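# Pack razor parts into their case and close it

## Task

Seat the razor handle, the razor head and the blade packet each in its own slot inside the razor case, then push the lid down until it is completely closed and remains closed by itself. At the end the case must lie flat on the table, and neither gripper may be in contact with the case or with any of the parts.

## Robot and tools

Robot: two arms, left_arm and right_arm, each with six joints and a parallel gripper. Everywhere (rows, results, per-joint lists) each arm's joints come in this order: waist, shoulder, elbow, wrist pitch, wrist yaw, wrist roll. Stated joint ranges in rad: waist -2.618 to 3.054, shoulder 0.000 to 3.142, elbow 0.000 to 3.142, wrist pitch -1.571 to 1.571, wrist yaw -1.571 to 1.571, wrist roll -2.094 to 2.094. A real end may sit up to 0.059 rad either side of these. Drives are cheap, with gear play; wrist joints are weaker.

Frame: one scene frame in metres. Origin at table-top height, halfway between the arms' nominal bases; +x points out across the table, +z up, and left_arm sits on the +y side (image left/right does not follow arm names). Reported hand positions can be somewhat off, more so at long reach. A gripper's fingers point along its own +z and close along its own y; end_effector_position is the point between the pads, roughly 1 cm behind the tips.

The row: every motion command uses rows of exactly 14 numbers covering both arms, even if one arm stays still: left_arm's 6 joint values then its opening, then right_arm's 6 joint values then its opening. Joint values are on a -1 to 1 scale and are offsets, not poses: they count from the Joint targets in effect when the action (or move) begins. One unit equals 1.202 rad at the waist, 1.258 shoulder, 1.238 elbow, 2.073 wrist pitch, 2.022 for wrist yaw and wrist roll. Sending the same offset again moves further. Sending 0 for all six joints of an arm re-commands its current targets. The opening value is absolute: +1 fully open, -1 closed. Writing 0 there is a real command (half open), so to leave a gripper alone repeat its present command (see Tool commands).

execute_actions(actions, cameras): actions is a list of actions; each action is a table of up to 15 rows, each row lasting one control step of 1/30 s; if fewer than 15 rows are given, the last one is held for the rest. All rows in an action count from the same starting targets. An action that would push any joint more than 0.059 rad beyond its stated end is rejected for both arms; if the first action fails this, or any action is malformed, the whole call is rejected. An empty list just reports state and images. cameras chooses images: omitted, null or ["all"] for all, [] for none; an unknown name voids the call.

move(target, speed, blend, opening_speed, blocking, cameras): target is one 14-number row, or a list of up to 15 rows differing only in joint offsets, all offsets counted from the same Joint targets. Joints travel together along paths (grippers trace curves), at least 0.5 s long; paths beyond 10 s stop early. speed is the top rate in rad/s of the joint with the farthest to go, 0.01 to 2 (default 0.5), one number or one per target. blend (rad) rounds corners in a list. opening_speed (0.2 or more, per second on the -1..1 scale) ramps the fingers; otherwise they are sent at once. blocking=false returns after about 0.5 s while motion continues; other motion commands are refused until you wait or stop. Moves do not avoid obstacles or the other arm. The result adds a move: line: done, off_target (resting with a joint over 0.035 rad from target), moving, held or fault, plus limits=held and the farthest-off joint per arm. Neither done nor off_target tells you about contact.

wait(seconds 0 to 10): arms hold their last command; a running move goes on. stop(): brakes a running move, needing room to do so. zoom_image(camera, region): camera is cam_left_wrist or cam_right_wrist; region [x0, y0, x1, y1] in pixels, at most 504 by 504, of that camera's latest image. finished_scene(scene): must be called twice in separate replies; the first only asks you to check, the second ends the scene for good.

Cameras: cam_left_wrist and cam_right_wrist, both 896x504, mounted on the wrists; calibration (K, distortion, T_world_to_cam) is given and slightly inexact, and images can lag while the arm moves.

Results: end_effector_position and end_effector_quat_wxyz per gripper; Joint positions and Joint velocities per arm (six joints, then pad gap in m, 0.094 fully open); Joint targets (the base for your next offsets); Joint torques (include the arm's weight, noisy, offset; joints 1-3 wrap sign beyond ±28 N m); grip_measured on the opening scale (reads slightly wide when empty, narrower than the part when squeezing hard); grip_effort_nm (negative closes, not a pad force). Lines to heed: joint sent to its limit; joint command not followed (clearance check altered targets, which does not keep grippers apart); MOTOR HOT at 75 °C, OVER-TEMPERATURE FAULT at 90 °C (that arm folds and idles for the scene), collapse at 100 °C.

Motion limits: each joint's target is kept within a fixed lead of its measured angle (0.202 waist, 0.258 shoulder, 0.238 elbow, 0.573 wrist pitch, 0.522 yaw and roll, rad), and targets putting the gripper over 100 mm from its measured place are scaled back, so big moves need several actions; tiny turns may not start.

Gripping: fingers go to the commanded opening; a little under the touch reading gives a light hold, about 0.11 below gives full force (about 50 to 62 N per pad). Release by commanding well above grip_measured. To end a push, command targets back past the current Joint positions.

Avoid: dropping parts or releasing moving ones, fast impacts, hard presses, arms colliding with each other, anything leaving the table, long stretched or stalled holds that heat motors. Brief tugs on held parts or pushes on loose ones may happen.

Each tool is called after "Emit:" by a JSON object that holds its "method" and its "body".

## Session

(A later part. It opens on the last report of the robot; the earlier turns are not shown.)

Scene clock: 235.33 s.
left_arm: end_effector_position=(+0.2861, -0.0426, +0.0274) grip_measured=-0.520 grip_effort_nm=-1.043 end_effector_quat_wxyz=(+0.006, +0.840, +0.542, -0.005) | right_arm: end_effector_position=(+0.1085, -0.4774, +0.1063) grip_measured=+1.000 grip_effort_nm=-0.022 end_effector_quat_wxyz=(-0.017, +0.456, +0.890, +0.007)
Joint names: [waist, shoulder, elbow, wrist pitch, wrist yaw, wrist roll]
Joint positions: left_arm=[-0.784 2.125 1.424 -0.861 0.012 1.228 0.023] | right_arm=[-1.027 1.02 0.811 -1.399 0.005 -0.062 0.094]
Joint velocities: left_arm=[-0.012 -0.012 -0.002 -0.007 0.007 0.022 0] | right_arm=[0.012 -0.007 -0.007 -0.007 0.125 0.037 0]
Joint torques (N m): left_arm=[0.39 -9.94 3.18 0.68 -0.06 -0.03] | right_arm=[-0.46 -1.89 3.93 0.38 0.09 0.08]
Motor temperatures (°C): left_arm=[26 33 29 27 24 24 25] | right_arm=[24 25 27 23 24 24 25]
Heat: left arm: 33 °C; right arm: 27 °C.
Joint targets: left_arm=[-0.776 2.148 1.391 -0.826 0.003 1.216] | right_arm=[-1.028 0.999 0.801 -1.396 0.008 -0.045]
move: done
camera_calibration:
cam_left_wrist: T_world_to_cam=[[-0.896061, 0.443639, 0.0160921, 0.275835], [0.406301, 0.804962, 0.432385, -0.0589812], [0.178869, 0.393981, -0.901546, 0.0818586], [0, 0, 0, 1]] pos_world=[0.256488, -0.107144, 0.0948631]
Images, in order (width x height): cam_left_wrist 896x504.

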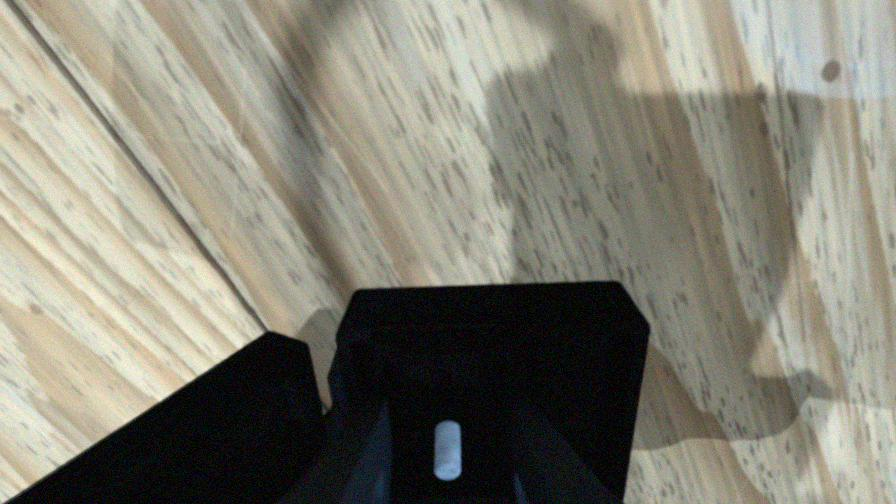

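Emit:
{"method": "move", "body": {"target": [0.012,-0.014,0.036,-0.018,0,0,-0.65,0,0,0,0,0,0,1], "speed": 0.15, "cameras": ["cam_left_wrist"]}}

Emit:
{"method": "zoom_image", "body": {"camera": "cam_left_wrist", "region": [340, 270, 560, 490]}}

Scene clock: 248.63 s.
left_arm: end_effector_position=(+0.2863, -0.0427, +0.0280) grip_measured=-0.520 grip_effort_nm=-1.038 end_effector_quat_wxyz=(+0.007, +0.840, +0.543, -0.007) | right_arm: end_effector_position=(+0.1085, -0.4774, +0.1063) grip_measured=+1.000 grip_effort_nm=-0.022 end_effector_quat_wxyz=(-0.017, +0.456, +0.890, +0.007)
Joint names: [waist, shoulder, elbow, wrist pitch, wrist yaw, wrist roll]
Joint positions: left_arm=[-0.781 2.123 1.424 -0.861 0.018 1.228 0.023] | right_arm=[-1.027 1.02 0.811 -1.399 0.005 -0.062 0.094]
Joint velocities: left_arm=[-0.007 0.027 -0.012 0.007 -0.022 -0.066 0] | right_arm=[-0.002 -0.002 -0.007 0.007 -0.051 -0.007 0]
Joint torques (N m): left_arm=[1.01 -11.43 6.75 0.22 -0.1 -0.07] | right_arm=[-0.44 -1.87 3.89 0.38 0.09 0.08]
Motor temperatures (°C): left_arm=[26 33 29 27 24 24 26] | right_arm=[24 25 27 23 24 24 25]
Heat: left arm: 33 °C; right arm: 27 °C.
Joint targets: left_arm=[-0.761 2.130 1.436 -0.864 0.003 1.216] | right_arm=[-1.028 0.999 0.801 -1.396 0.008 -0.045]
move: done
camera_calibration:
cam_left_wrist: T_world_to_cam=[[-0.897341, 0.44103, 0.0164925, 0.276301], [0.405226, 0.808538, 0.426682, -0.0586357], [0.174845, 0.389563, -0.904251, 0.0834123], [0, 0, 0, 1]] pos_world=[0.257113, -0.106942, 0.0958876]
Images, in order (width x height): cam_left_wrist 896x504.

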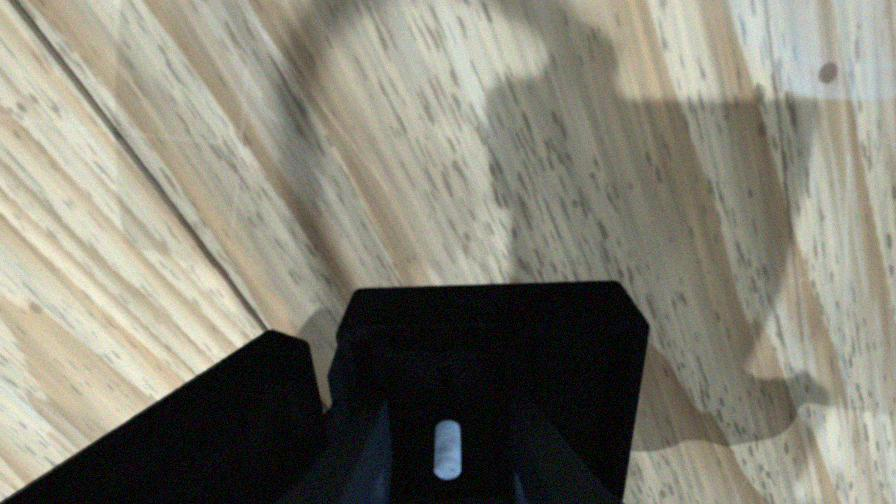

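Scaled by 2.291 from the camera's 896x504 image, which has a finer 1280x720 frame.

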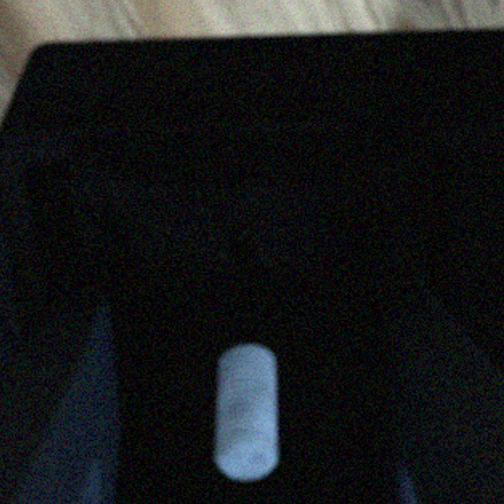

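Emit:
{"method": "move", "body": {"target": [0,-0.004,0.045,-0.02,0,0,-0.65,0,0,0,0,0,0,1], "speed": 0.15, "cameras": ["cam_left_wrist"]}}

Emit:
{"method": "zoom_image", "body": {"camera": "cam_left_wrist", "region": [340, 270, 560, 490]}}

Scene clock: 276.23 s.
left_arm: end_effector_position=(+0.2947, -0.0407, +0.0344) grip_measured=-0.520 grip_effort_nm=-1.033 end_effector_quat_wxyz=(+0.008, +0.836, +0.548, +0.000) | right_arm: end_effector_position=(+0.1085, -0.4774, +0.1063) grip_measured=+1.000 grip_effort_nm=-0.022 end_effector_quat_wxyz=(-0.017, +0.456, +0.890, +0.007)
Joint names: [waist, shoulder, elbow, wrist pitch, wrist yaw, wrist roll]
Joint positions: left_arm=[-0.768 2.125 1.455 -0.886 0.004 1.228 0.023] | right_arm=[-1.027 1.02 0.811 -1.399 0.005 -0.062 0.094]
Joint velocities: left_arm=[0.012 0.002 -0.002 0.022 -0.022 -0.037 0] | right_arm=[-0.002 -0.002 0.007 0.022 0.022 -0.066 0]
Joint torques (N m): left_arm=[0.38 -11.7 9.17 0.05 -0.1 -0.06] | right_arm=[-0.46 -1.88 3.79 0.38 0.09 0.08]
Motor temperatures (°C): left_arm=[26 35 29 26 24 24 26] | right_arm=[24 25 27 23 24 24 25]
Heat: left arm: 35 °C; right arm: 27 °C.
Joint targets: left_arm=[-0.761 2.125 1.492 -0.905 0.003 1.216] | right_arm=[-1.028 0.999 0.801 -1.396 0.008 -0.045]
move: off_target (left_arm); left_arm: the elbow is farthest, 0.037 rad from its target
camera_calibration:
cam_left_wrist: T_world_to_cam=[[-0.902917, 0.429743, 0.00791787, 0.284278], [0.389604, 0.810525, 0.43733, -0.0620945], [0.181522, 0.397957, -0.899266, 0.0851534], [0, 0, 0, 1]] pos_world=[0.265414, -0.105725, 0.10148]
Images, in order (width x height): cam_left_wrist 896x504.

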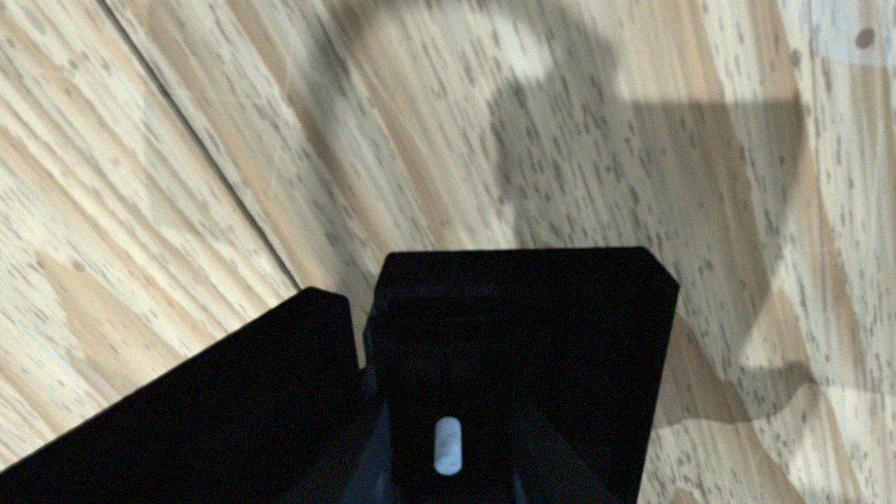

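Scaled by 2.291 from the camera's 896x504 image, which has a finer 1280x720 frame.

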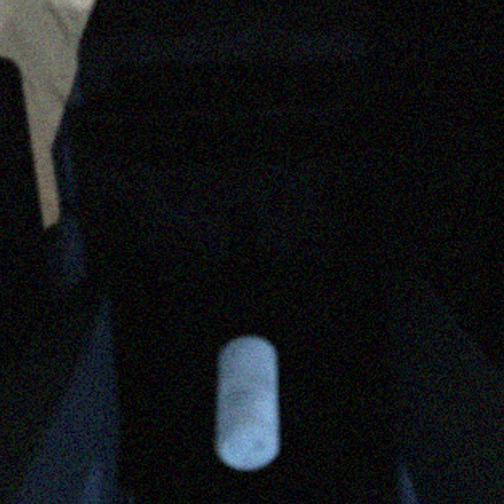

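Emit:
{"method": "move", "body": {"target": [-0.010,-0.004,-0.006,-0.012,0,0,-0.65,0,0,0,0,0,0,1], "speed": 0.15, "cameras": ["cam_left_wrist"]}}

Emit:
{"method": "zoom_image", "body": {"camera": "cam_left_wrist", "region": [340, 270, 560, 490]}}

Scene clock: 287.33 s.
left_arm: end_effector_position=(+0.2899, -0.0362, +0.0344) grip_measured=-0.520 grip_effort_nm=-1.038 end_effector_quat_wxyz=(-0.005, +0.836, +0.548, -0.003) | right_arm: end_effector_position=(+0.1085, -0.4774, +0.1063) grip_measured=+1.000 grip_effort_nm=-0.017 end_effector_quat_wxyz=(-0.017, +0.456, +0.890, +0.007)
Joint names: [waist, shoulder, elbow, wrist pitch, wrist yaw, wrist roll]
Joint positions: left_arm=[-0.768 2.125 1.455 -0.912 0.004 1.228 0.023] | right_arm=[-1.027 1.02 0.811 -1.399 0.005 -0.062 0.094]
Joint velocities: left_arm=[0.022 0.007 0.002 -0.037 0.051 -0.007 -0.001] | right_arm=[-0.017 -0.012 -0.022 -0.022 -0.007 -0.022 0]
Joint torques (N m): left_arm=[-0.65 -12.1 8.5 0.02 -0.11 -0.06] | right_arm=[-0.47 -1.84 3.86 0.38 0.09 0.08]
Motor temperatures (°C): left_arm=[26 35 30 26 24 24 26] | right_arm=[24 25 27 23 24 24 25]
Heat: left arm: 35 °C; right arm: 27 °C.
Joint targets: left_arm=[-0.773 2.120 1.484 -0.930 0.003 1.216] | right_arm=[-1.028 0.999 0.801 -1.396 0.008 -0.045]
move: done
camera_calibration:
cam_left_wrist: T_world_to_cam=[[-0.90253, 0.42938, 0.0327575, 0.277122], [0.397993, 0.802666, 0.444217, -0.0667944], [0.164444, 0.413956, -0.89532, 0.0896375], [0, 0, 0, 1]] pos_world=[0.261954, -0.102483, 0.100848]
Images, in order (width x height): cam_left_wrist 896x504.

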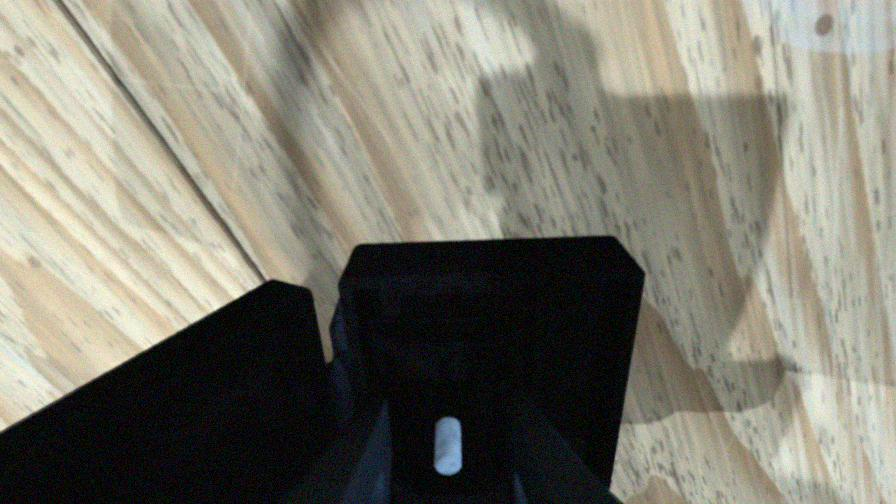

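Scaled by 2.291 from the camera's 896x504 image, which has a finer 1280x720 frame.

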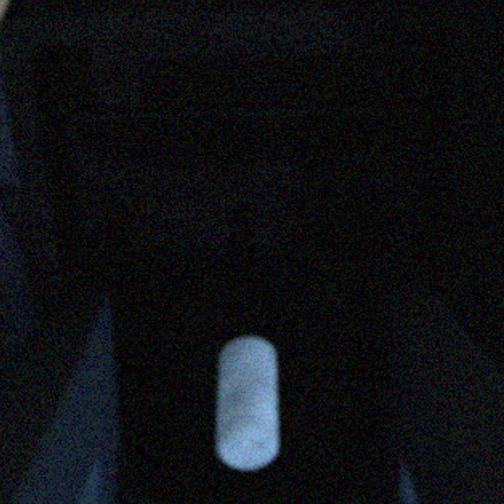

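Emit:
{"method": "move", "body": {"target": [-0.012,0.005,-0.004,0.010,0,0,-0.65,0,0,0,0,0,0,1], "speed": 0.15, "cameras": ["cam_left_wrist"]}}

Scene clock: 295.30 s.
left_arm: end_effector_position=(+0.2875, -0.0388, +0.0344) grip_measured=-0.520 grip_effort_nm=-1.033 end_effector_quat_wxyz=(-0.005, +0.839, +0.544, -0.003) | right_arm: end_effector_position=(+0.1085, -0.4774, +0.1063) grip_measured=+1.000 grip_effort_nm=-0.027 end_effector_quat_wxyz=(-0.017, +0.456, +0.890, +0.007)
Joint names: [waist, shoulder, elbow, wrist pitch, wrist yaw, wrist roll]
Joint positions: left_arm=[-0.777 2.125 1.455 -0.912 0.004 1.228 0.023] | right_arm=[-1.027 1.02 0.811 -1.399 0.005 -0.062 0.094]
Joint velocities: left_arm=[-0.017 0.022 0.007 0.037 -0.007 0.022 0.001] | right_arm=[-0.007 0.002 -0.007 -0.037 0.051 -0.007 0]
Joint torques (N m): left_arm=[-0.43 -11.54 7.94 0.25 -0.1 -0.07] | right_arm=[-0.46 -1.89 3.86 0.38 0.09 0.08]
Motor temperatures (°C): left_arm=[26 35 30 26 24 24 26] | right_arm=[24 25 27 23 24 24 25]
Heat: left arm: 35 °C; right arm: 27 °C.
Joint targets: left_arm=[-0.788 2.126 1.479 -0.909 0.003 1.216] | right_arm=[-1.028 0.999 0.801 -1.396 0.008 -0.045]
move: done
camera_calibration:
cam_left_wrist: T_world_to_cam=[[-0.898539, 0.437669, 0.0327575, 0.275207], [0.405364, 0.798969, 0.444217, -0.0660192], [0.168247, 0.412425, -0.89532, 0.089952], [0, 0, 0, 1]] pos_world=[0.258912, -0.104801, 0.100848]
Images, in order (width x height): cam_left_wrist 896x504.

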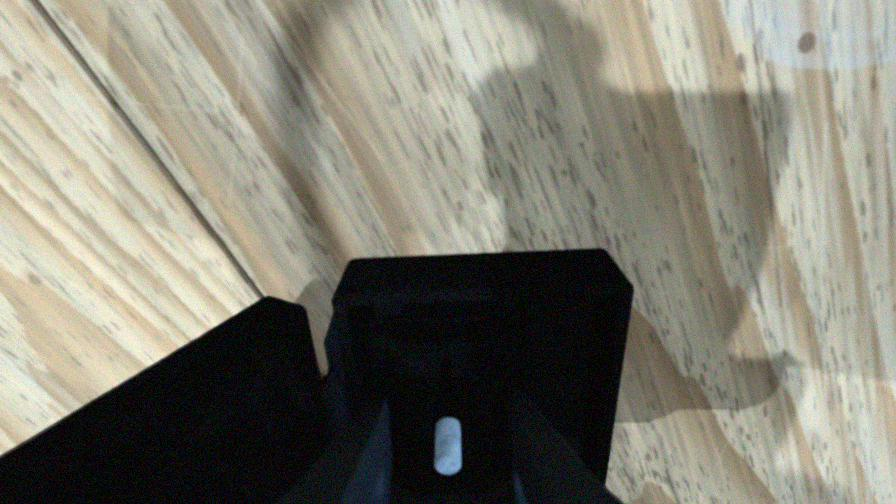

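Emit:
{"method": "move", "body": {"target": [-0.001,0.004,-0.016,0.019,0,0,-0.65,0,0,0,0,0,0,1], "speed": 0.15, "cameras": ["cam_left_wrist"]}}

Emit:
{"method": "zoom_image", "body": {"camera": "cam_left_wrist", "region": [320, 240, 660, 500]}}

Scene clock: 302.40 s.
left_arm: end_effector_position=(+0.2911, -0.0422, +0.0343) grip_measured=-0.520 grip_effort_nm=-1.038 end_effector_quat_wxyz=(+0.005, +0.839, +0.544, -0.001) | right_arm: end_effector_position=(+0.1085, -0.4774, +0.1063) grip_measured=+1.000 grip_effort_nm=-0.022 end_effector_quat_wxyz=(-0.017, +0.456, +0.890, +0.007)
Joint names: [waist, shoulder, elbow, wrist pitch, wrist yaw, wrist roll]
Joint positions: left_arm=[-0.777 2.125 1.455 -0.892 0.004 1.228 0.023] | right_arm=[-1.027 1.02 0.811 -1.399 0.005 -0.062 0.094]
Joint velocities: left_arm=[-0.002 -0.007 -0.002 -0.007 0.022 -0.022 0] | right_arm=[0.002 -0.002 0.007 0.022 0.022 0.007 0]
Joint torques (N m): left_arm=[-0.47 -11.17 6.34 0.48 -0.1 -0.06] | right_arm=[-0.49 -1.89 3.84 0.38 0.07 0.08]
Motor temperatures (°C): left_arm=[26 34 30 26 24 24 26] | right_arm=[24 25 27 23 24 24 25]
Heat: left arm: 34 °C; right arm: 27 °C.
Joint targets: left_arm=[-0.789 2.132 1.460 -0.870 0.003 1.216] | right_arm=[-1.028 0.999 0.801 -1.396 0.008 -0.045]
move: done
camera_calibration:
cam_left_wrist: T_world_to_cam=[[-0.898875, 0.437989, 0.0137636, 0.280692], [0.398993, 0.805049, 0.438977, -0.0624428], [0.181187, 0.400077, -0.898393, 0.0865688], [0, 0, 0, 1]] pos_world=[0.261536, -0.107305, 0.10132]
Images, in order (width x height): cam_left_wrist 896x504.

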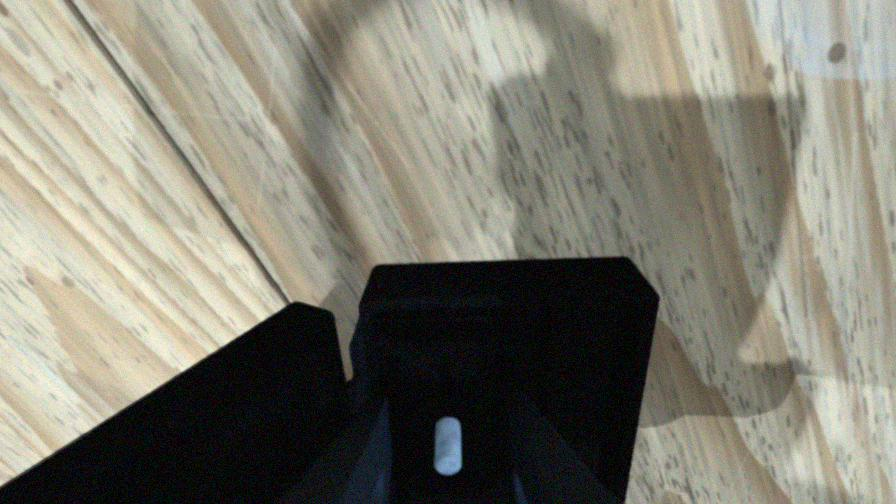

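Scaled by 1.482 from the camera's 896x504 image, which has a finer 1280x720 frame.

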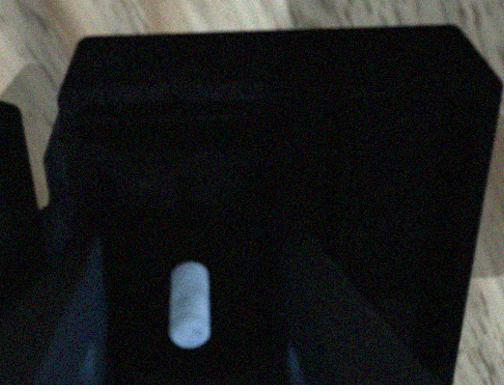

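Emit:
{"method": "move", "body": {"target": [0,0,-0.04,0.0155,0,0,-0.65,0,0,0,0,0,0,1], "speed": 0.15, "cameras": ["cam_left_wrist"]}}

Emit:
{"method": "zoom_image", "body": {"camera": "cam_left_wrist", "region": [320, 240, 660, 500]}}

Scene clock: 316.10 s.
left_arm: end_effector_position=(+0.2912, -0.0423, +0.0307) grip_measured=-0.520 grip_effort_nm=-1.038 end_effector_quat_wxyz=(+0.009, +0.839, +0.544, +0.000) | right_arm: end_effector_position=(+0.1085, -0.4774, +0.1063) grip_measured=+1.000 grip_effort_nm=-0.022 end_effector_quat_wxyz=(-0.017, +0.456, +0.890, +0.007)
Joint names: [waist, shoulder, elbow, wrist pitch, wrist yaw, wrist roll]
Joint positions: left_arm=[-0.777 2.123 1.436 -0.866 0.004 1.228 0.023] | right_arm=[-1.027 1.02 0.811 -1.399 0.005 -0.062 0.094]
Joint velocities: left_arm=[-0.022 0.012 0.017 0.022 -0.066 0.066 -0.001] | right_arm=[-0.002 -0.002 -0.002 -0.081 0.007 -0.037 0]
Joint torques (N m): left_arm=[-0.47 -11.34 3.78 0.58 -0.1 -0.08] | right_arm=[-0.46 -1.92 3.89 0.38 0.08 0.09]
Motor temperatures (°C): left_arm=[26 34 29 26 24 24 26] | right_arm=[24 25 27 23 24 24 25]
Heat: left arm: 34 °C; right arm: 27 °C.
Joint targets: left_arm=[-0.789 2.132 1.410 -0.838 0.003 1.216] | right_arm=[-1.028 0.999 0.801 -1.396 0.008 -0.045]
move: done
camera_calibration:
cam_left_wrist: T_world_to_cam=[[-0.898938, 0.438048, 0.00499488, 0.281162], [0.396078, 0.807831, 0.4365, -0.059778], [0.187173, 0.394365, -0.89969, 0.0813985], [0, 0, 0, 1]] pos_world=[0.261188, -0.106973, 0.0979221]
Images, in order (width x height): cam_left_wrist 896x504.

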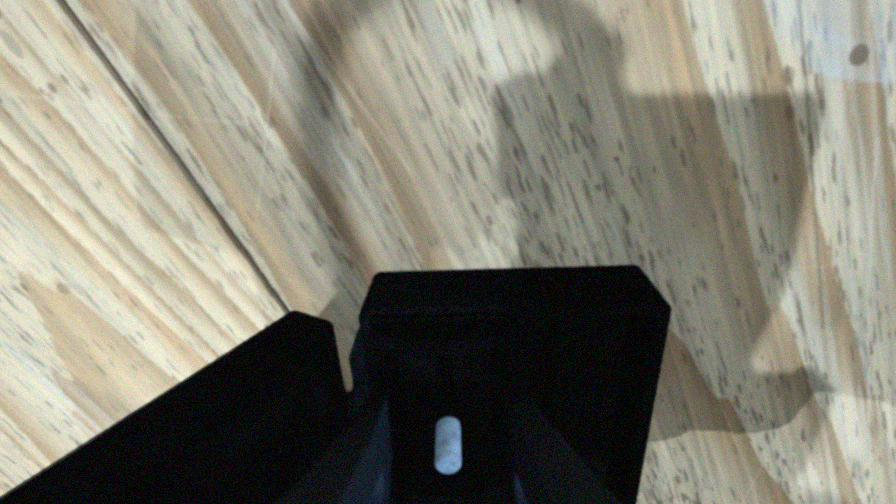

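Scaled by 1.482 from the camera's 896x504 image, which has a finer 1280x720 frame.

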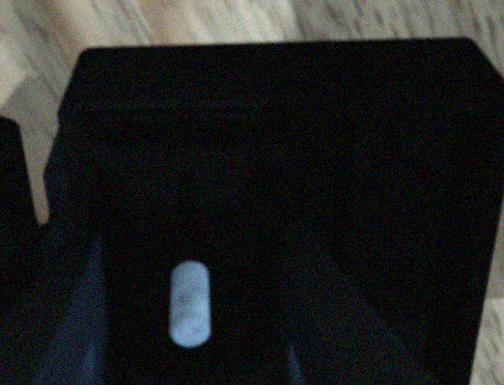

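Emit:
{"method": "move", "body": {"target": [0,0,-0.008,-0.006,0,0,-0.65,0,0,0,0,0,0,1], "speed": 0.15, "cameras": ["cam_left_wrist"]}}

Emit:
{"method": "zoom_image", "body": {"camera": "cam_left_wrist", "region": [320, 240, 660, 500]}}

Scene clock: 329.07 s.
left_arm: end_effector_position=(+0.2907, -0.0418, +0.0300) grip_measured=-0.520 grip_effort_nm=-1.038 end_effector_quat_wxyz=(+0.008, +0.839, +0.544, +0.000) | right_arm: end_effector_position=(+0.1082, -0.4775, +0.1063) grip_measured=+1.000 grip_effort_nm=-0.022 end_effector_quat_wxyz=(-0.018, +0.456, +0.890, +0.007)
Joint names: [waist, shoulder, elbow, wrist pitch, wrist yaw, wrist roll]
Joint positions: left_arm=[-0.777 2.123 1.433 -0.864 0.004 1.228 0.023] | right_arm=[-1.027 1.02 0.811 -1.399 0.006 -0.062 0.094]
Joint velocities: left_arm=[-0.046 -0.007 -0.007 -0.037 0.051 -0.007 -0.001] | right_arm=[0.022 -0.012 -0.012 0.007 -0.022 0.007 0]
Joint torques (N m): left_arm=[-0.5 -11.26 3.23 0.43 -0.12 -0.07] | right_arm=[-0.47 -1.88 3.86 0.37 0.09 0.08]
Motor temperatures (°C): left_arm=[26 35 29 26 24 24 26] | right_arm=[24 25 27 23 24 24 25]
Heat: left arm: 35 °C; right arm: 27 °C.
Joint targets: left_arm=[-0.789 2.132 1.400 -0.850 0.003 1.216] | right_arm=[-1.028 0.999 0.801 -1.396 0.008 -0.045]
move: done
camera_calibration:
cam_left_wrist: T_world_to_cam=[[-0.898931, 0.438042, 0.00645638, 0.280437], [0.396562, 0.807368, 0.436915, -0.0598379], [0.186175, 0.395317, -0.899479, 0.080991], [0, 0, 0, 1]] pos_world=[0.260744, -0.106549, 0.0971833]
Images, in order (width x height): cam_left_wrist 896x504.

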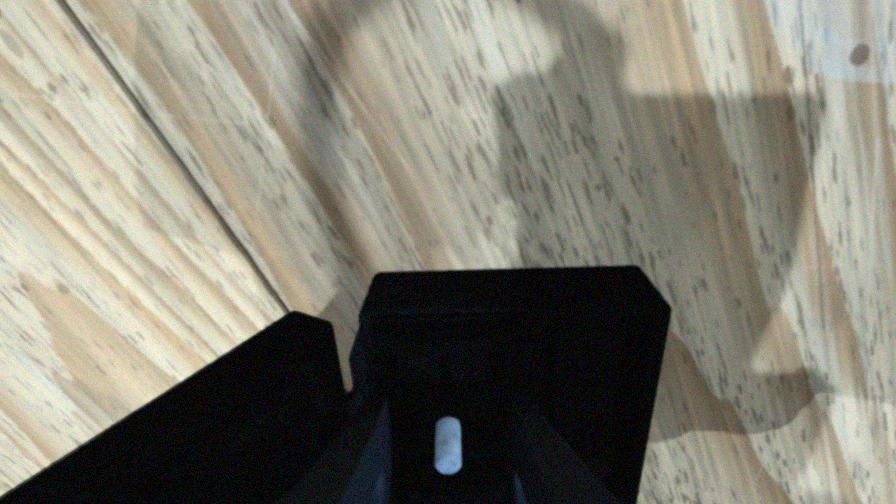

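Scaled by 1.482 from the camera's 896x504 image, which has a finer 1280x720 frame.

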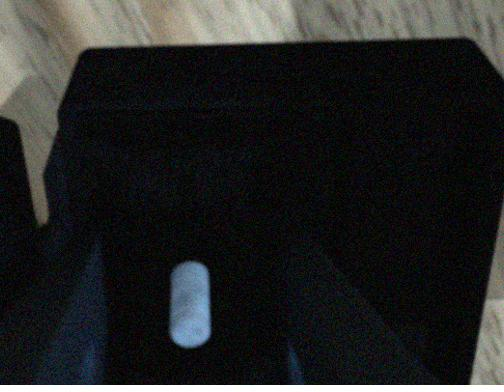

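Emit:
{"method": "move", "body": {"target": [0,0,-0.004,-0.009,0,0,-0.65,0,0,0,0,0,0,1], "speed": 0.15, "cameras": ["cam_left_wrist"]}}

Emit:
{"method": "zoom_image", "body": {"camera": "cam_left_wrist", "region": [320, 240, 660, 500]}}

Scene clock: 334.43 s.
left_arm: end_effector_position=(+0.2909, -0.0421, +0.0300) grip_measured=-0.520 grip_effort_nm=-1.033 end_effector_quat_wxyz=(+0.009, +0.839, +0.544, +0.000) | right_arm: end_effector_position=(+0.1082, -0.4775, +0.1063) grip_measured=+1.000 grip_effort_nm=-0.022 end_effector_quat_wxyz=(-0.018, +0.456, +0.890, +0.007)
Joint names: [waist, shoulder, elbow, wrist pitch, wrist yaw, wrist roll]
Joint positions: left_arm=[-0.777 2.123 1.433 -0.863 0.004 1.228 0.023] | right_arm=[-1.027 1.02 0.811 -1.399 0.006 -0.062 0.094]
Joint velocities: left_arm=[0.007 -0.002 -0.002 0.007 -0.022 -0.051 -0.001] | right_arm=[-0.002 -0.007 -0.022 -0.022 0.037 -0.022 0]
Joint torques (N m): left_arm=[-0.46 -11.14 2.92 0.21 -0.09 -0.07] | right_arm=[-0.5 -1.87 3.84 0.39 0.09 0.09]
Motor temperatures (°C): left_arm=[26 35 29 26 24 24 26] | right_arm=[24 25 27 23 24 24 25]
Heat: left arm: 35 °C; right arm: 27 °C.
Joint targets: left_arm=[-0.789 2.132 1.395 -0.869 0.003 1.216] | right_arm=[-1.028 0.999 0.801 -1.396 0.008 -0.045]
move: off_target (left_arm); left_arm: the elbow is farthest, 0.038 rad from its target
camera_calibration:
cam_left_wrist: T_world_to_cam=[[-0.898938, 0.438048, 0.00499488, 0.280846], [0.396078, 0.807831, 0.4365, -0.0595646], [0.187173, 0.394365, -0.89969, 0.0807251], [0, 0, 0, 1]] pos_world=[0.260946, -0.106741, 0.0972248]
Images, in order (width x height): cam_left_wrist 896x504.

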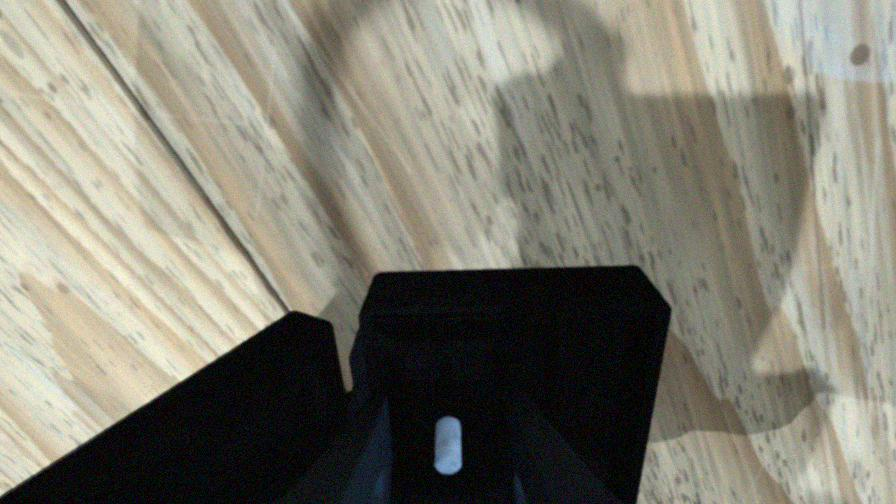

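Scaled by 1.482 from the camera's 896x504 image, which has a finer 1280x720 frame.

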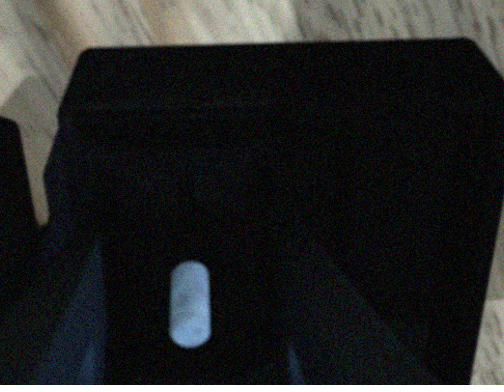

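Emit:
{"method": "move", "body": {"target": [0,-0.004,0.022,-0.009,0,0,-0.65,0,0,0,0,0,0,1], "speed": 0.15, "cameras": ["cam_left_wrist"]}}

Scene clock: 343.13 s.
left_arm: end_effector_position=(+0.2909, -0.0421, +0.0300) grip_measured=-0.520 grip_effort_nm=-1.038 end_effector_quat_wxyz=(+0.009, +0.839, +0.544, +0.000) | right_arm: end_effector_position=(+0.1082, -0.4775, +0.1063) grip_measured=+1.000 grip_effort_nm=-0.017 end_effector_quat_wxyz=(-0.018, +0.456, +0.890, +0.007)
Joint names: [waist, shoulder, elbow, wrist pitch, wrist yaw, wrist roll]
Joint positions: left_arm=[-0.777 2.123 1.433 -0.863 0.004 1.228 0.023] | right_arm=[-1.027 1.02 0.811 -1.399 0.006 -0.062 0.094]
Joint velocities: left_arm=[-0.017 0.002 0.002 -0.095 -0.022 -0.022 0] | right_arm=[-0.037 0.017 0.002 -0.007 0.095 0.037 0]
Joint torques (N m): left_arm=[-0.43 -11.58 5.14 0 -0.08 -0.06] | right_arm=[-0.44 -1.89 3.89 0.38 0.09 0.07]
Motor temperatures (°C): left_arm=[26 35 29 26 24 24 26] | right_arm=[24 25 27 23 24 24 25]
Heat: left arm: 35 °C; right arm: 27 °C.
Joint targets: left_arm=[-0.789 2.126 1.422 -0.888 0.003 1.216] | right_arm=[-1.028 0.999 0.801 -1.396 0.008 -0.045]
move: done
camera_calibration:
cam_left_wrist: T_world_to_cam=[[-0.898938, 0.438048, 0.00499488, 0.280846], [0.396078, 0.807831, 0.4365, -0.0595646], [0.187173, 0.394365, -0.89969, 0.0807251], [0, 0, 0, 1]] pos_world=[0.260946, -0.106741, 0.0972248]
Images, in order (width x height): cam_left_wrist 896x504.

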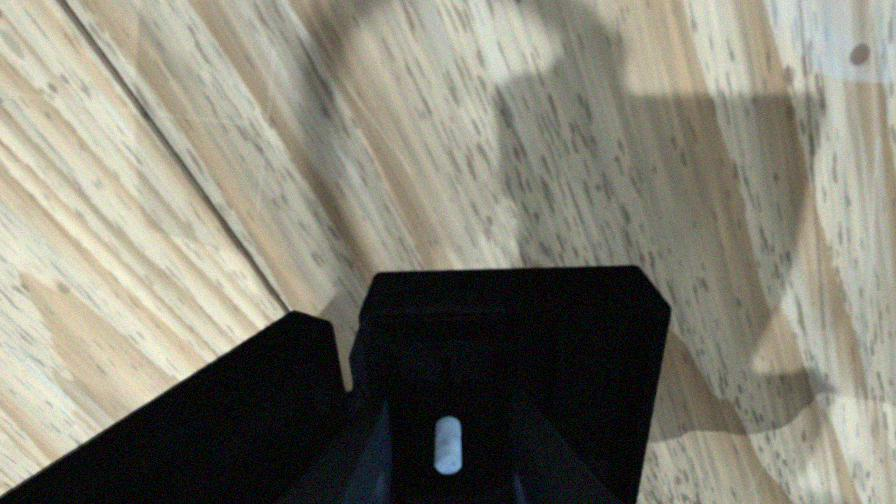

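Emit:
{"method": "move", "body": {"target": [0,0,0.005,-0.005,0,0,-0.65,0,0,0,0,0,0,1], "speed": 0.15, "cameras": ["cam_left_wrist"]}}

Emit:
{"method": "zoom_image", "body": {"camera": "cam_left_wrist", "region": [320, 240, 660, 500]}}

Scene clock: 354.00 s.
left_arm: end_effector_position=(+0.2909, -0.0421, +0.0300) grip_measured=-0.520 grip_effort_nm=-1.038 end_effector_quat_wxyz=(+0.009, +0.839, +0.544, +0.000) | right_arm: end_effector_position=(+0.1082, -0.4775, +0.1063) grip_measured=+1.000 grip_effort_nm=-0.017 end_effector_quat_wxyz=(-0.018, +0.456, +0.890, +0.007)
Joint names: [waist, shoulder, elbow, wrist pitch, wrist yaw, wrist roll]
Joint positions: left_arm=[-0.777 2.123 1.433 -0.863 0.004 1.228 0.023] | right_arm=[-1.027 1.02 0.811 -1.399 0.006 -0.062 0.094]
Joint velocities: left_arm=[-0.007 -0.012 0.002 -0.037 0.022 -0.051 0] | right_arm=[-0.002 -0.002 0.002 -0.022 0.007 -0.022 0]
Joint torques (N m): left_arm=[-0.51 -11.49 5.53 -0.11 -0.11 -0.06] | right_arm=[-0.43 -1.89 3.88 0.37 0.08 0.08]
Motor temperatures (°C): left_arm=[26 36 29 26 24 24 26] | right_arm=[24 25 27 23 24 24 25]
Heat: left arm: 36 °C; right arm: 27 °C.
Joint targets: left_arm=[-0.789 2.126 1.429 -0.898 0.003 1.216] | right_arm=[-1.028 0.999 0.801 -1.396 0.008 -0.045]
move: off_target (left_arm); left_arm: the wrist pitch is farthest, 0.036 rad from its target
camera_calibration:
cam_left_wrist: T_world_to_cam=[[-0.898938, 0.438048, 0.00499488, 0.280846], [0.396078, 0.807831, 0.4365, -0.0595646], [0.187173, 0.394365, -0.89969, 0.0807251], [0, 0, 0, 1]] pos_world=[0.260946, -0.106741, 0.0972248]
Images, in order (width x height): cam_left_wrist 896x504.

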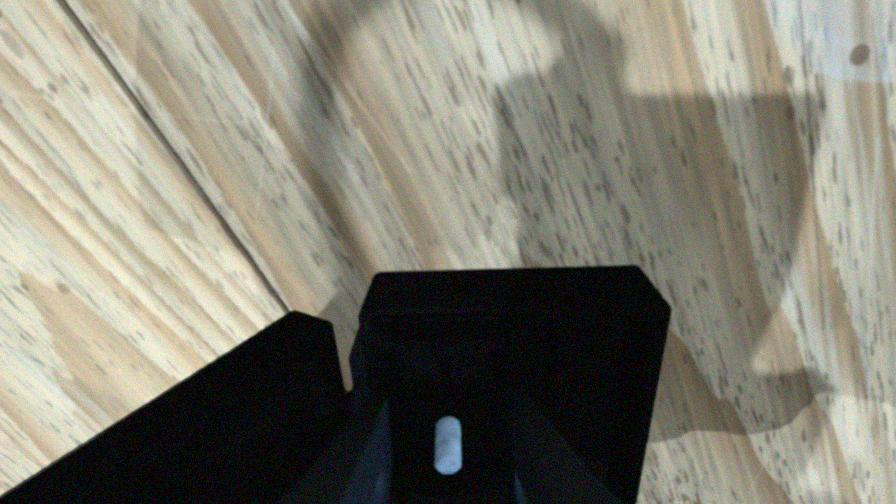

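Scaled by 1.482 from the camera's 896x504 image, which has a finer 1280x720 frame.

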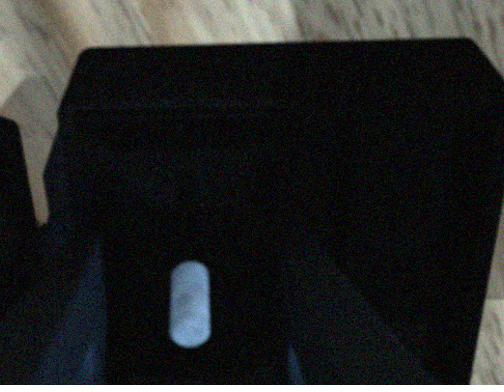

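Emit:
{"method": "move", "body": {"target": [[0,0,0.085,-0.045,0,0,-0.65,0,0,0,0,0,0,1],[0,0.006,0.001,0.018,0,0,-0.65,0,0,0,0,0,0,1]], "speed": [0.3,0.15], "cameras": ["cam_left_wrist"]}}

Emit:
{"method": "zoom_image", "body": {"camera": "cam_left_wrist", "region": [320, 240, 660, 500]}}

Scene clock: 369.20 s.
left_arm: end_effector_position=(+0.2905, -0.0417, +0.0328) grip_measured=-0.520 grip_effort_nm=-1.038 end_effector_quat_wxyz=(+0.005, +0.838, +0.545, -0.001) | right_arm: end_effector_position=(+0.1082, -0.4775, +0.1063) grip_measured=+1.000 grip_effort_nm=-0.027 end_effector_quat_wxyz=(-0.018, +0.456, +0.890, +0.007)
Joint names: [waist, shoulder, elbow, wrist pitch, wrist yaw, wrist roll]
Joint positions: left_arm=[-0.777 2.123 1.445 -0.883 0.004 1.227 0.023] | right_arm=[-1.027 1.02 0.811 -1.399 0.006 -0.062 0.094]
Joint velocities: left_arm=[0.017 0.007 -0.007 -0.051 0.007 0.007 0] | right_arm=[-0.007 -0.017 -0.007 -0.022 0.051 -0.066 0]
Joint torques (N m): left_arm=[-0.5 -10.95 4.63 0.49 -0.09 -0.03] | right_arm=[-0.46 -1.89 3.92 0.37 0.09 0.08]
Motor temperatures (°C): left_arm=[26 36 29 26 24 24 26] | right_arm=[24 25 27 23 24 24 25]
Heat: left arm: 36 °C; right arm: 27 °C.
Joint targets: left_arm=[-0.789 2.134 1.430 -0.861 0.003 1.216] | right_arm=[-1.028 0.999 0.801 -1.396 0.008 -0.045]
move: done
camera_calibration:
cam_left_wrist: T_world_to_cam=[[-0.89956, 0.436623, 0.0123129, 0.280163], [0.397276, 0.806127, 0.438555, -0.061417], [0.181558, 0.399398, -0.89862, 0.0849446], [0, 0, 0, 1]] pos_world=[0.261001, -0.106743, 0.099818]
Images, in order (width x height): cam_left_wrist 896x504.

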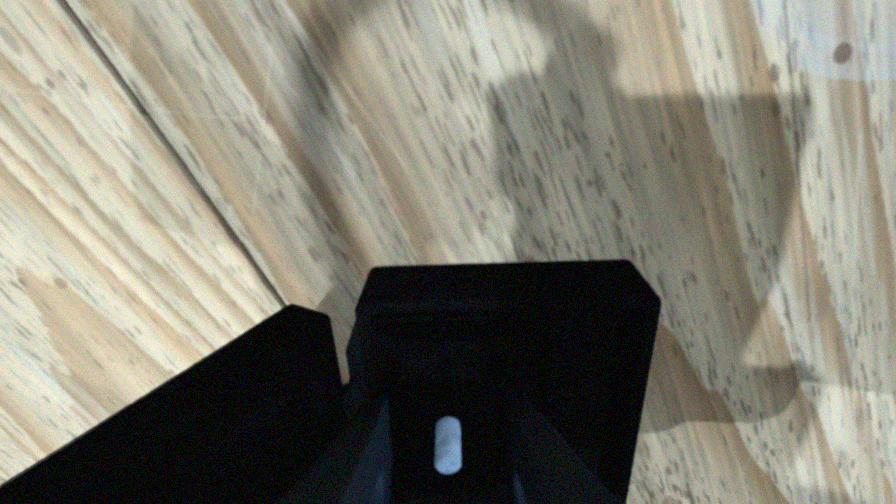

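Scaled by 1.482 from the camera's 896x504 image, which has a finer 1280x720 frame.

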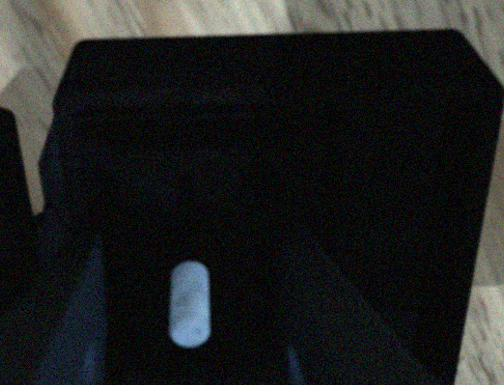

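Emit:
{"method": "move", "body": {"target": [0,0,-0.018,0.003,0,0,-0.65,0,0,0,0,0,0,1], "speed": 0.15, "cameras": ["cam_left_wrist"]}}

Emit:
{"method": "zoom_image", "body": {"camera": "cam_left_wrist", "region": [320, 240, 660, 500]}}

Scene clock: 376.23 s.
left_arm: end_effector_position=(+0.2882, -0.0395, +0.0293) grip_measured=-0.520 grip_effort_nm=-1.033 end_effector_quat_wxyz=(+0.003, +0.838, +0.546, -0.001) | right_arm: end_effector_position=(+0.1082, -0.4775, +0.1063) grip_measured=+1.000 grip_effort_nm=-0.027 end_effector_quat_wxyz=(-0.018, +0.456, +0.890, +0.007)
Joint names: [waist, shoulder, elbow, wrist pitch, wrist yaw, wrist roll]
Joint positions: left_arm=[-0.777 2.123 1.43 -0.873 0.004 1.224 0.023] | right_arm=[-1.027 1.02 0.811 -1.399 0.006 -0.062 0.094]
Joint velocities: left_arm=[0.002 -0.022 -0.007 -0.051 -0.051 0.037 0] | right_arm=[0.007 0.007 -0.007 -0.037 -0.037 -0.007 0]
Joint torques (N m): left_arm=[-0.57 -10.89 4.04 0.45 -0.11 -0.08] | right_arm=[-0.47 -1.84 3.86 0.39 0.09 0.09]
Motor temperatures (°C): left_arm=[26 36 29 26 24 24 26] | right_arm=[24 25 27 23 24 24 25]
Heat: left arm: 36 °C; right arm: 27 °C.
Joint targets: left_arm=[-0.789 2.134 1.408 -0.854 0.003 1.216] | right_arm=[-1.028 0.999 0.801 -1.396 0.008 -0.045]
move: done
camera_calibration:
cam_left_wrist: T_world_to_cam=[[-0.900827, 0.433797, 0.0181711, 0.277249], [0.396765, 0.805487, 0.44019, -0.0606663], [0.176317, 0.403745, -0.897721, 0.0829928], [0, 0, 0, 1]] pos_world=[0.25919, -0.104912, 0.0961712]
Images, in order (width x height): cam_left_wrist 896x504.

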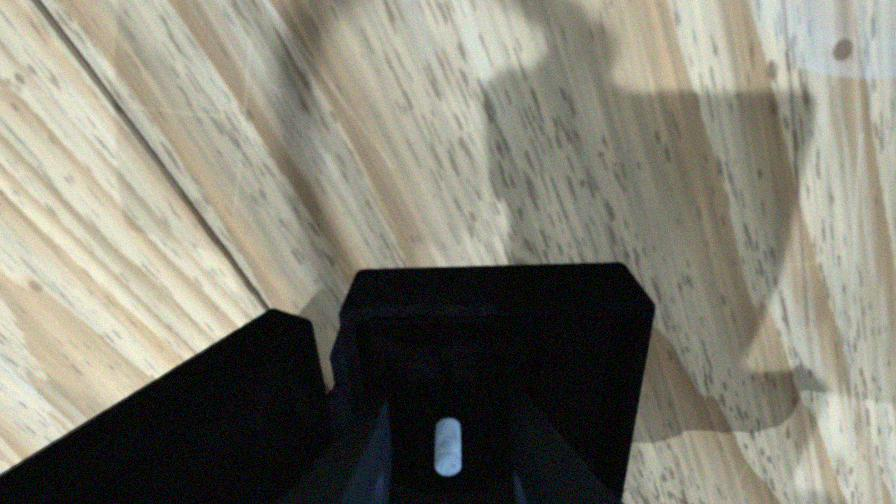

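Scaled by 1.482 from the camera's 896x504 image, which has a finer 1280x720 frame.

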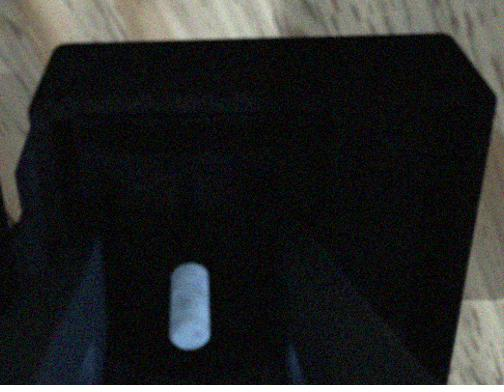

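Emit:
{"method": "move", "body": {"target": [-0.007,0,-0.003,0.001,0,0,-0.65,0,0,0,0,0,0,1], "speed": 0.05, "cameras": ["cam_left_wrist"]}}

Emit:
{"method": "zoom_image", "body": {"camera": "cam_left_wrist", "region": [320, 240, 660, 500]}}

Scene clock: 390.03 s.
left_arm: end_effector_position=(+0.2884, -0.0393, +0.0293) grip_measured=-0.520 grip_effort_nm=-1.038 end_effector_quat_wxyz=(+0.002, +0.838, +0.546, +0.001) | right_arm: end_effector_position=(+0.1082, -0.4775, +0.1063) grip_measured=+1.000 grip_effort_nm=-0.022 end_effector_quat_wxyz=(-0.018, +0.456, +0.890, +0.007)
Joint names: [waist, shoulder, elbow, wrist pitch, wrist yaw, wrist roll]
Joint positions: left_arm=[-0.779 2.123 1.43 -0.873 -0.001 1.222 0.023] | right_arm=[-1.027 1.02 0.811 -1.399 0.006 -0.062 0.094]
Joint velocities: left_arm=[-0.007 -0.012 -0.012 -0.051 0.022 -0.037 -0.001] | right_arm=[0.017 -0.017 -0.002 -0.022 -0.007 0.007 0]
Joint torques (N m): left_arm=[-0.91 -10.88 3.71 0.49 -0.08 -0.05] | right_arm=[-0.47 -1.89 3.89 0.39 0.08 0.07]
Motor temperatures (°C): left_arm=[26 36 29 26 24 24 26] | right_arm=[24 25 27 23 24 24 25]
Heat: left arm: 36 °C; right arm: 27 °C.
Joint targets: left_arm=[-0.797 2.134 1.404 -0.852 0.003 1.216] | right_arm=[-1.028 0.999 0.801 -1.396 0.008 -0.045]
move: done
camera_calibration:
cam_left_wrist: T_world_to_cam=[[-0.900891, 0.433722, 0.0167542, 0.277377], [0.395347, 0.804025, 0.444122, -0.0606242], [0.179155, 0.406729, -0.89581, 0.0821405], [0, 0, 0, 1]] pos_world=[0.259138, -0.10497, 0.0958596]
Images, in order (width x height): cam_left_wrist 896x504.

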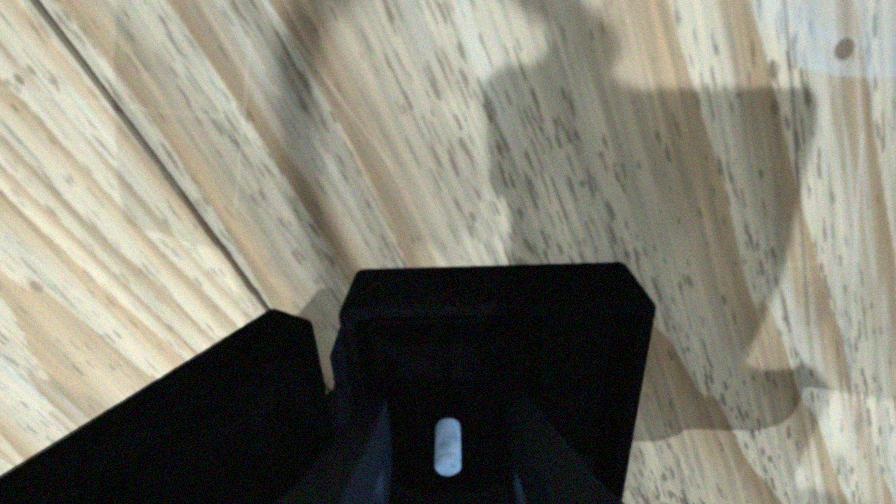

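Scaled by 1.482 from the camera's 896x504 image, which has a finer 1280x720 frame.

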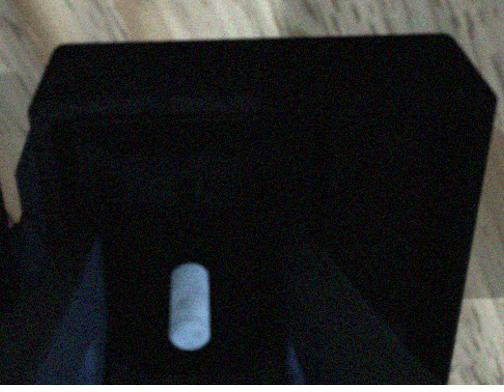

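Emit:
{"method": "move", "body": {"target": [-0.008,0,0.003,-0.001,0,0,-0.65,0,0,0,0,0,0,1], "speed": 0.05, "cameras": ["cam_left_wrist"]}}

Emit:
{"method": "zoom_image", "body": {"camera": "cam_left_wrist", "region": [320, 240, 660, 500]}}

Scene clock: 395.63 s.
left_arm: end_effector_position=(+0.2879, -0.0399, +0.0293) grip_measured=-0.520 grip_effort_nm=-1.033 end_effector_quat_wxyz=(+0.001, +0.838, +0.546, +0.005) | right_arm: end_effector_position=(+0.1082, -0.4775, +0.1063) grip_measured=+1.000 grip_effort_nm=-0.022 end_effector_quat_wxyz=(-0.018, +0.456, +0.890, +0.007)
Joint names: [waist, shoulder, elbow, wrist pitch, wrist yaw, wrist roll]
Joint positions: left_arm=[-0.785 2.123 1.43 -0.873 -0.01 1.218 0.023] | right_arm=[-1.027 1.02 0.811 -1.399 0.006 -0.062 0.094]
Joint velocities: left_arm=[-0.022 0.007 0.007 -0.007 0.037 -0.007 0] | right_arm=[0.002 0.002 -0.002 0.066 0.007 0.037 0]
Joint torques (N m): left_arm=[-1.35 -10.88 4.14 0.47 0.04 -0.05] | right_arm=[-0.43 -1.88 3.86 0.39 0.08 0.08]
Motor temperatures (°C): left_arm=[26 36 29 26 24 24 26] | right_arm=[24 25 27 23 24 24 25]
Heat: left arm: 36 °C; right arm: 27 °C.
Joint targets: left_arm=[-0.807 2.134 1.408 -0.854 0.003 1.216] | right_arm=[-1.028 0.999 0.801 -1.396 0.008 -0.045]
move: done
camera_calibration:
cam_left_wrist: T_world_to_cam=[[-0.900339, 0.434968, 0.0138668, 0.277136], [0.393684, 0.800479, 0.451936, -0.0598944], [0.185478, 0.412355, -0.891942, 0.0807449], [0, 0, 0, 1]] pos_world=[0.258119, -0.105896, 0.0952452]
Images, in order (width x height): cam_left_wrist 896x504.

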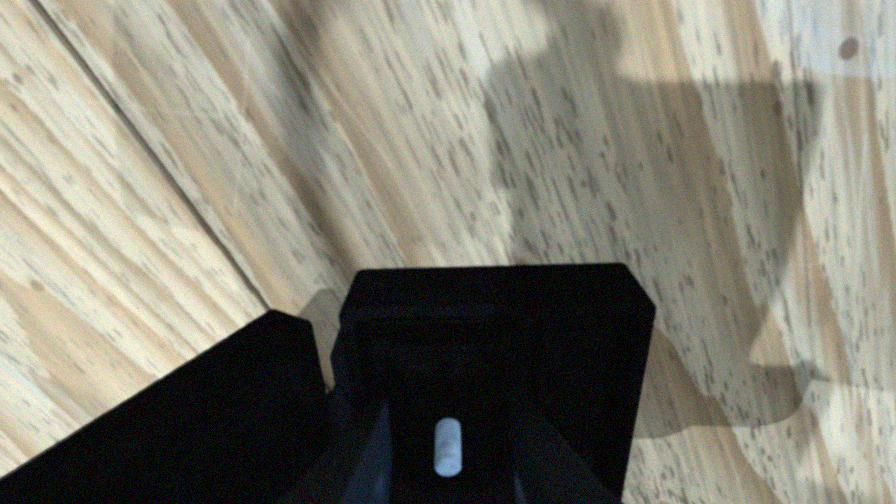

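Scaled by 1.482 from the camera's 896x504 image, which has a finer 1280x720 frame.

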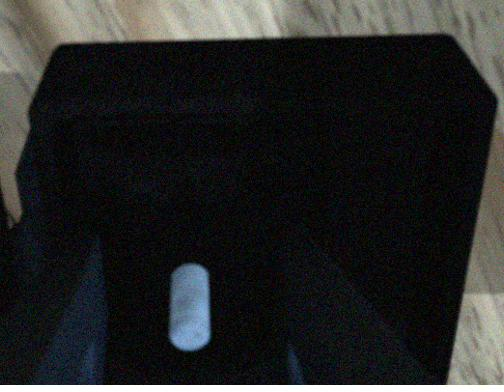

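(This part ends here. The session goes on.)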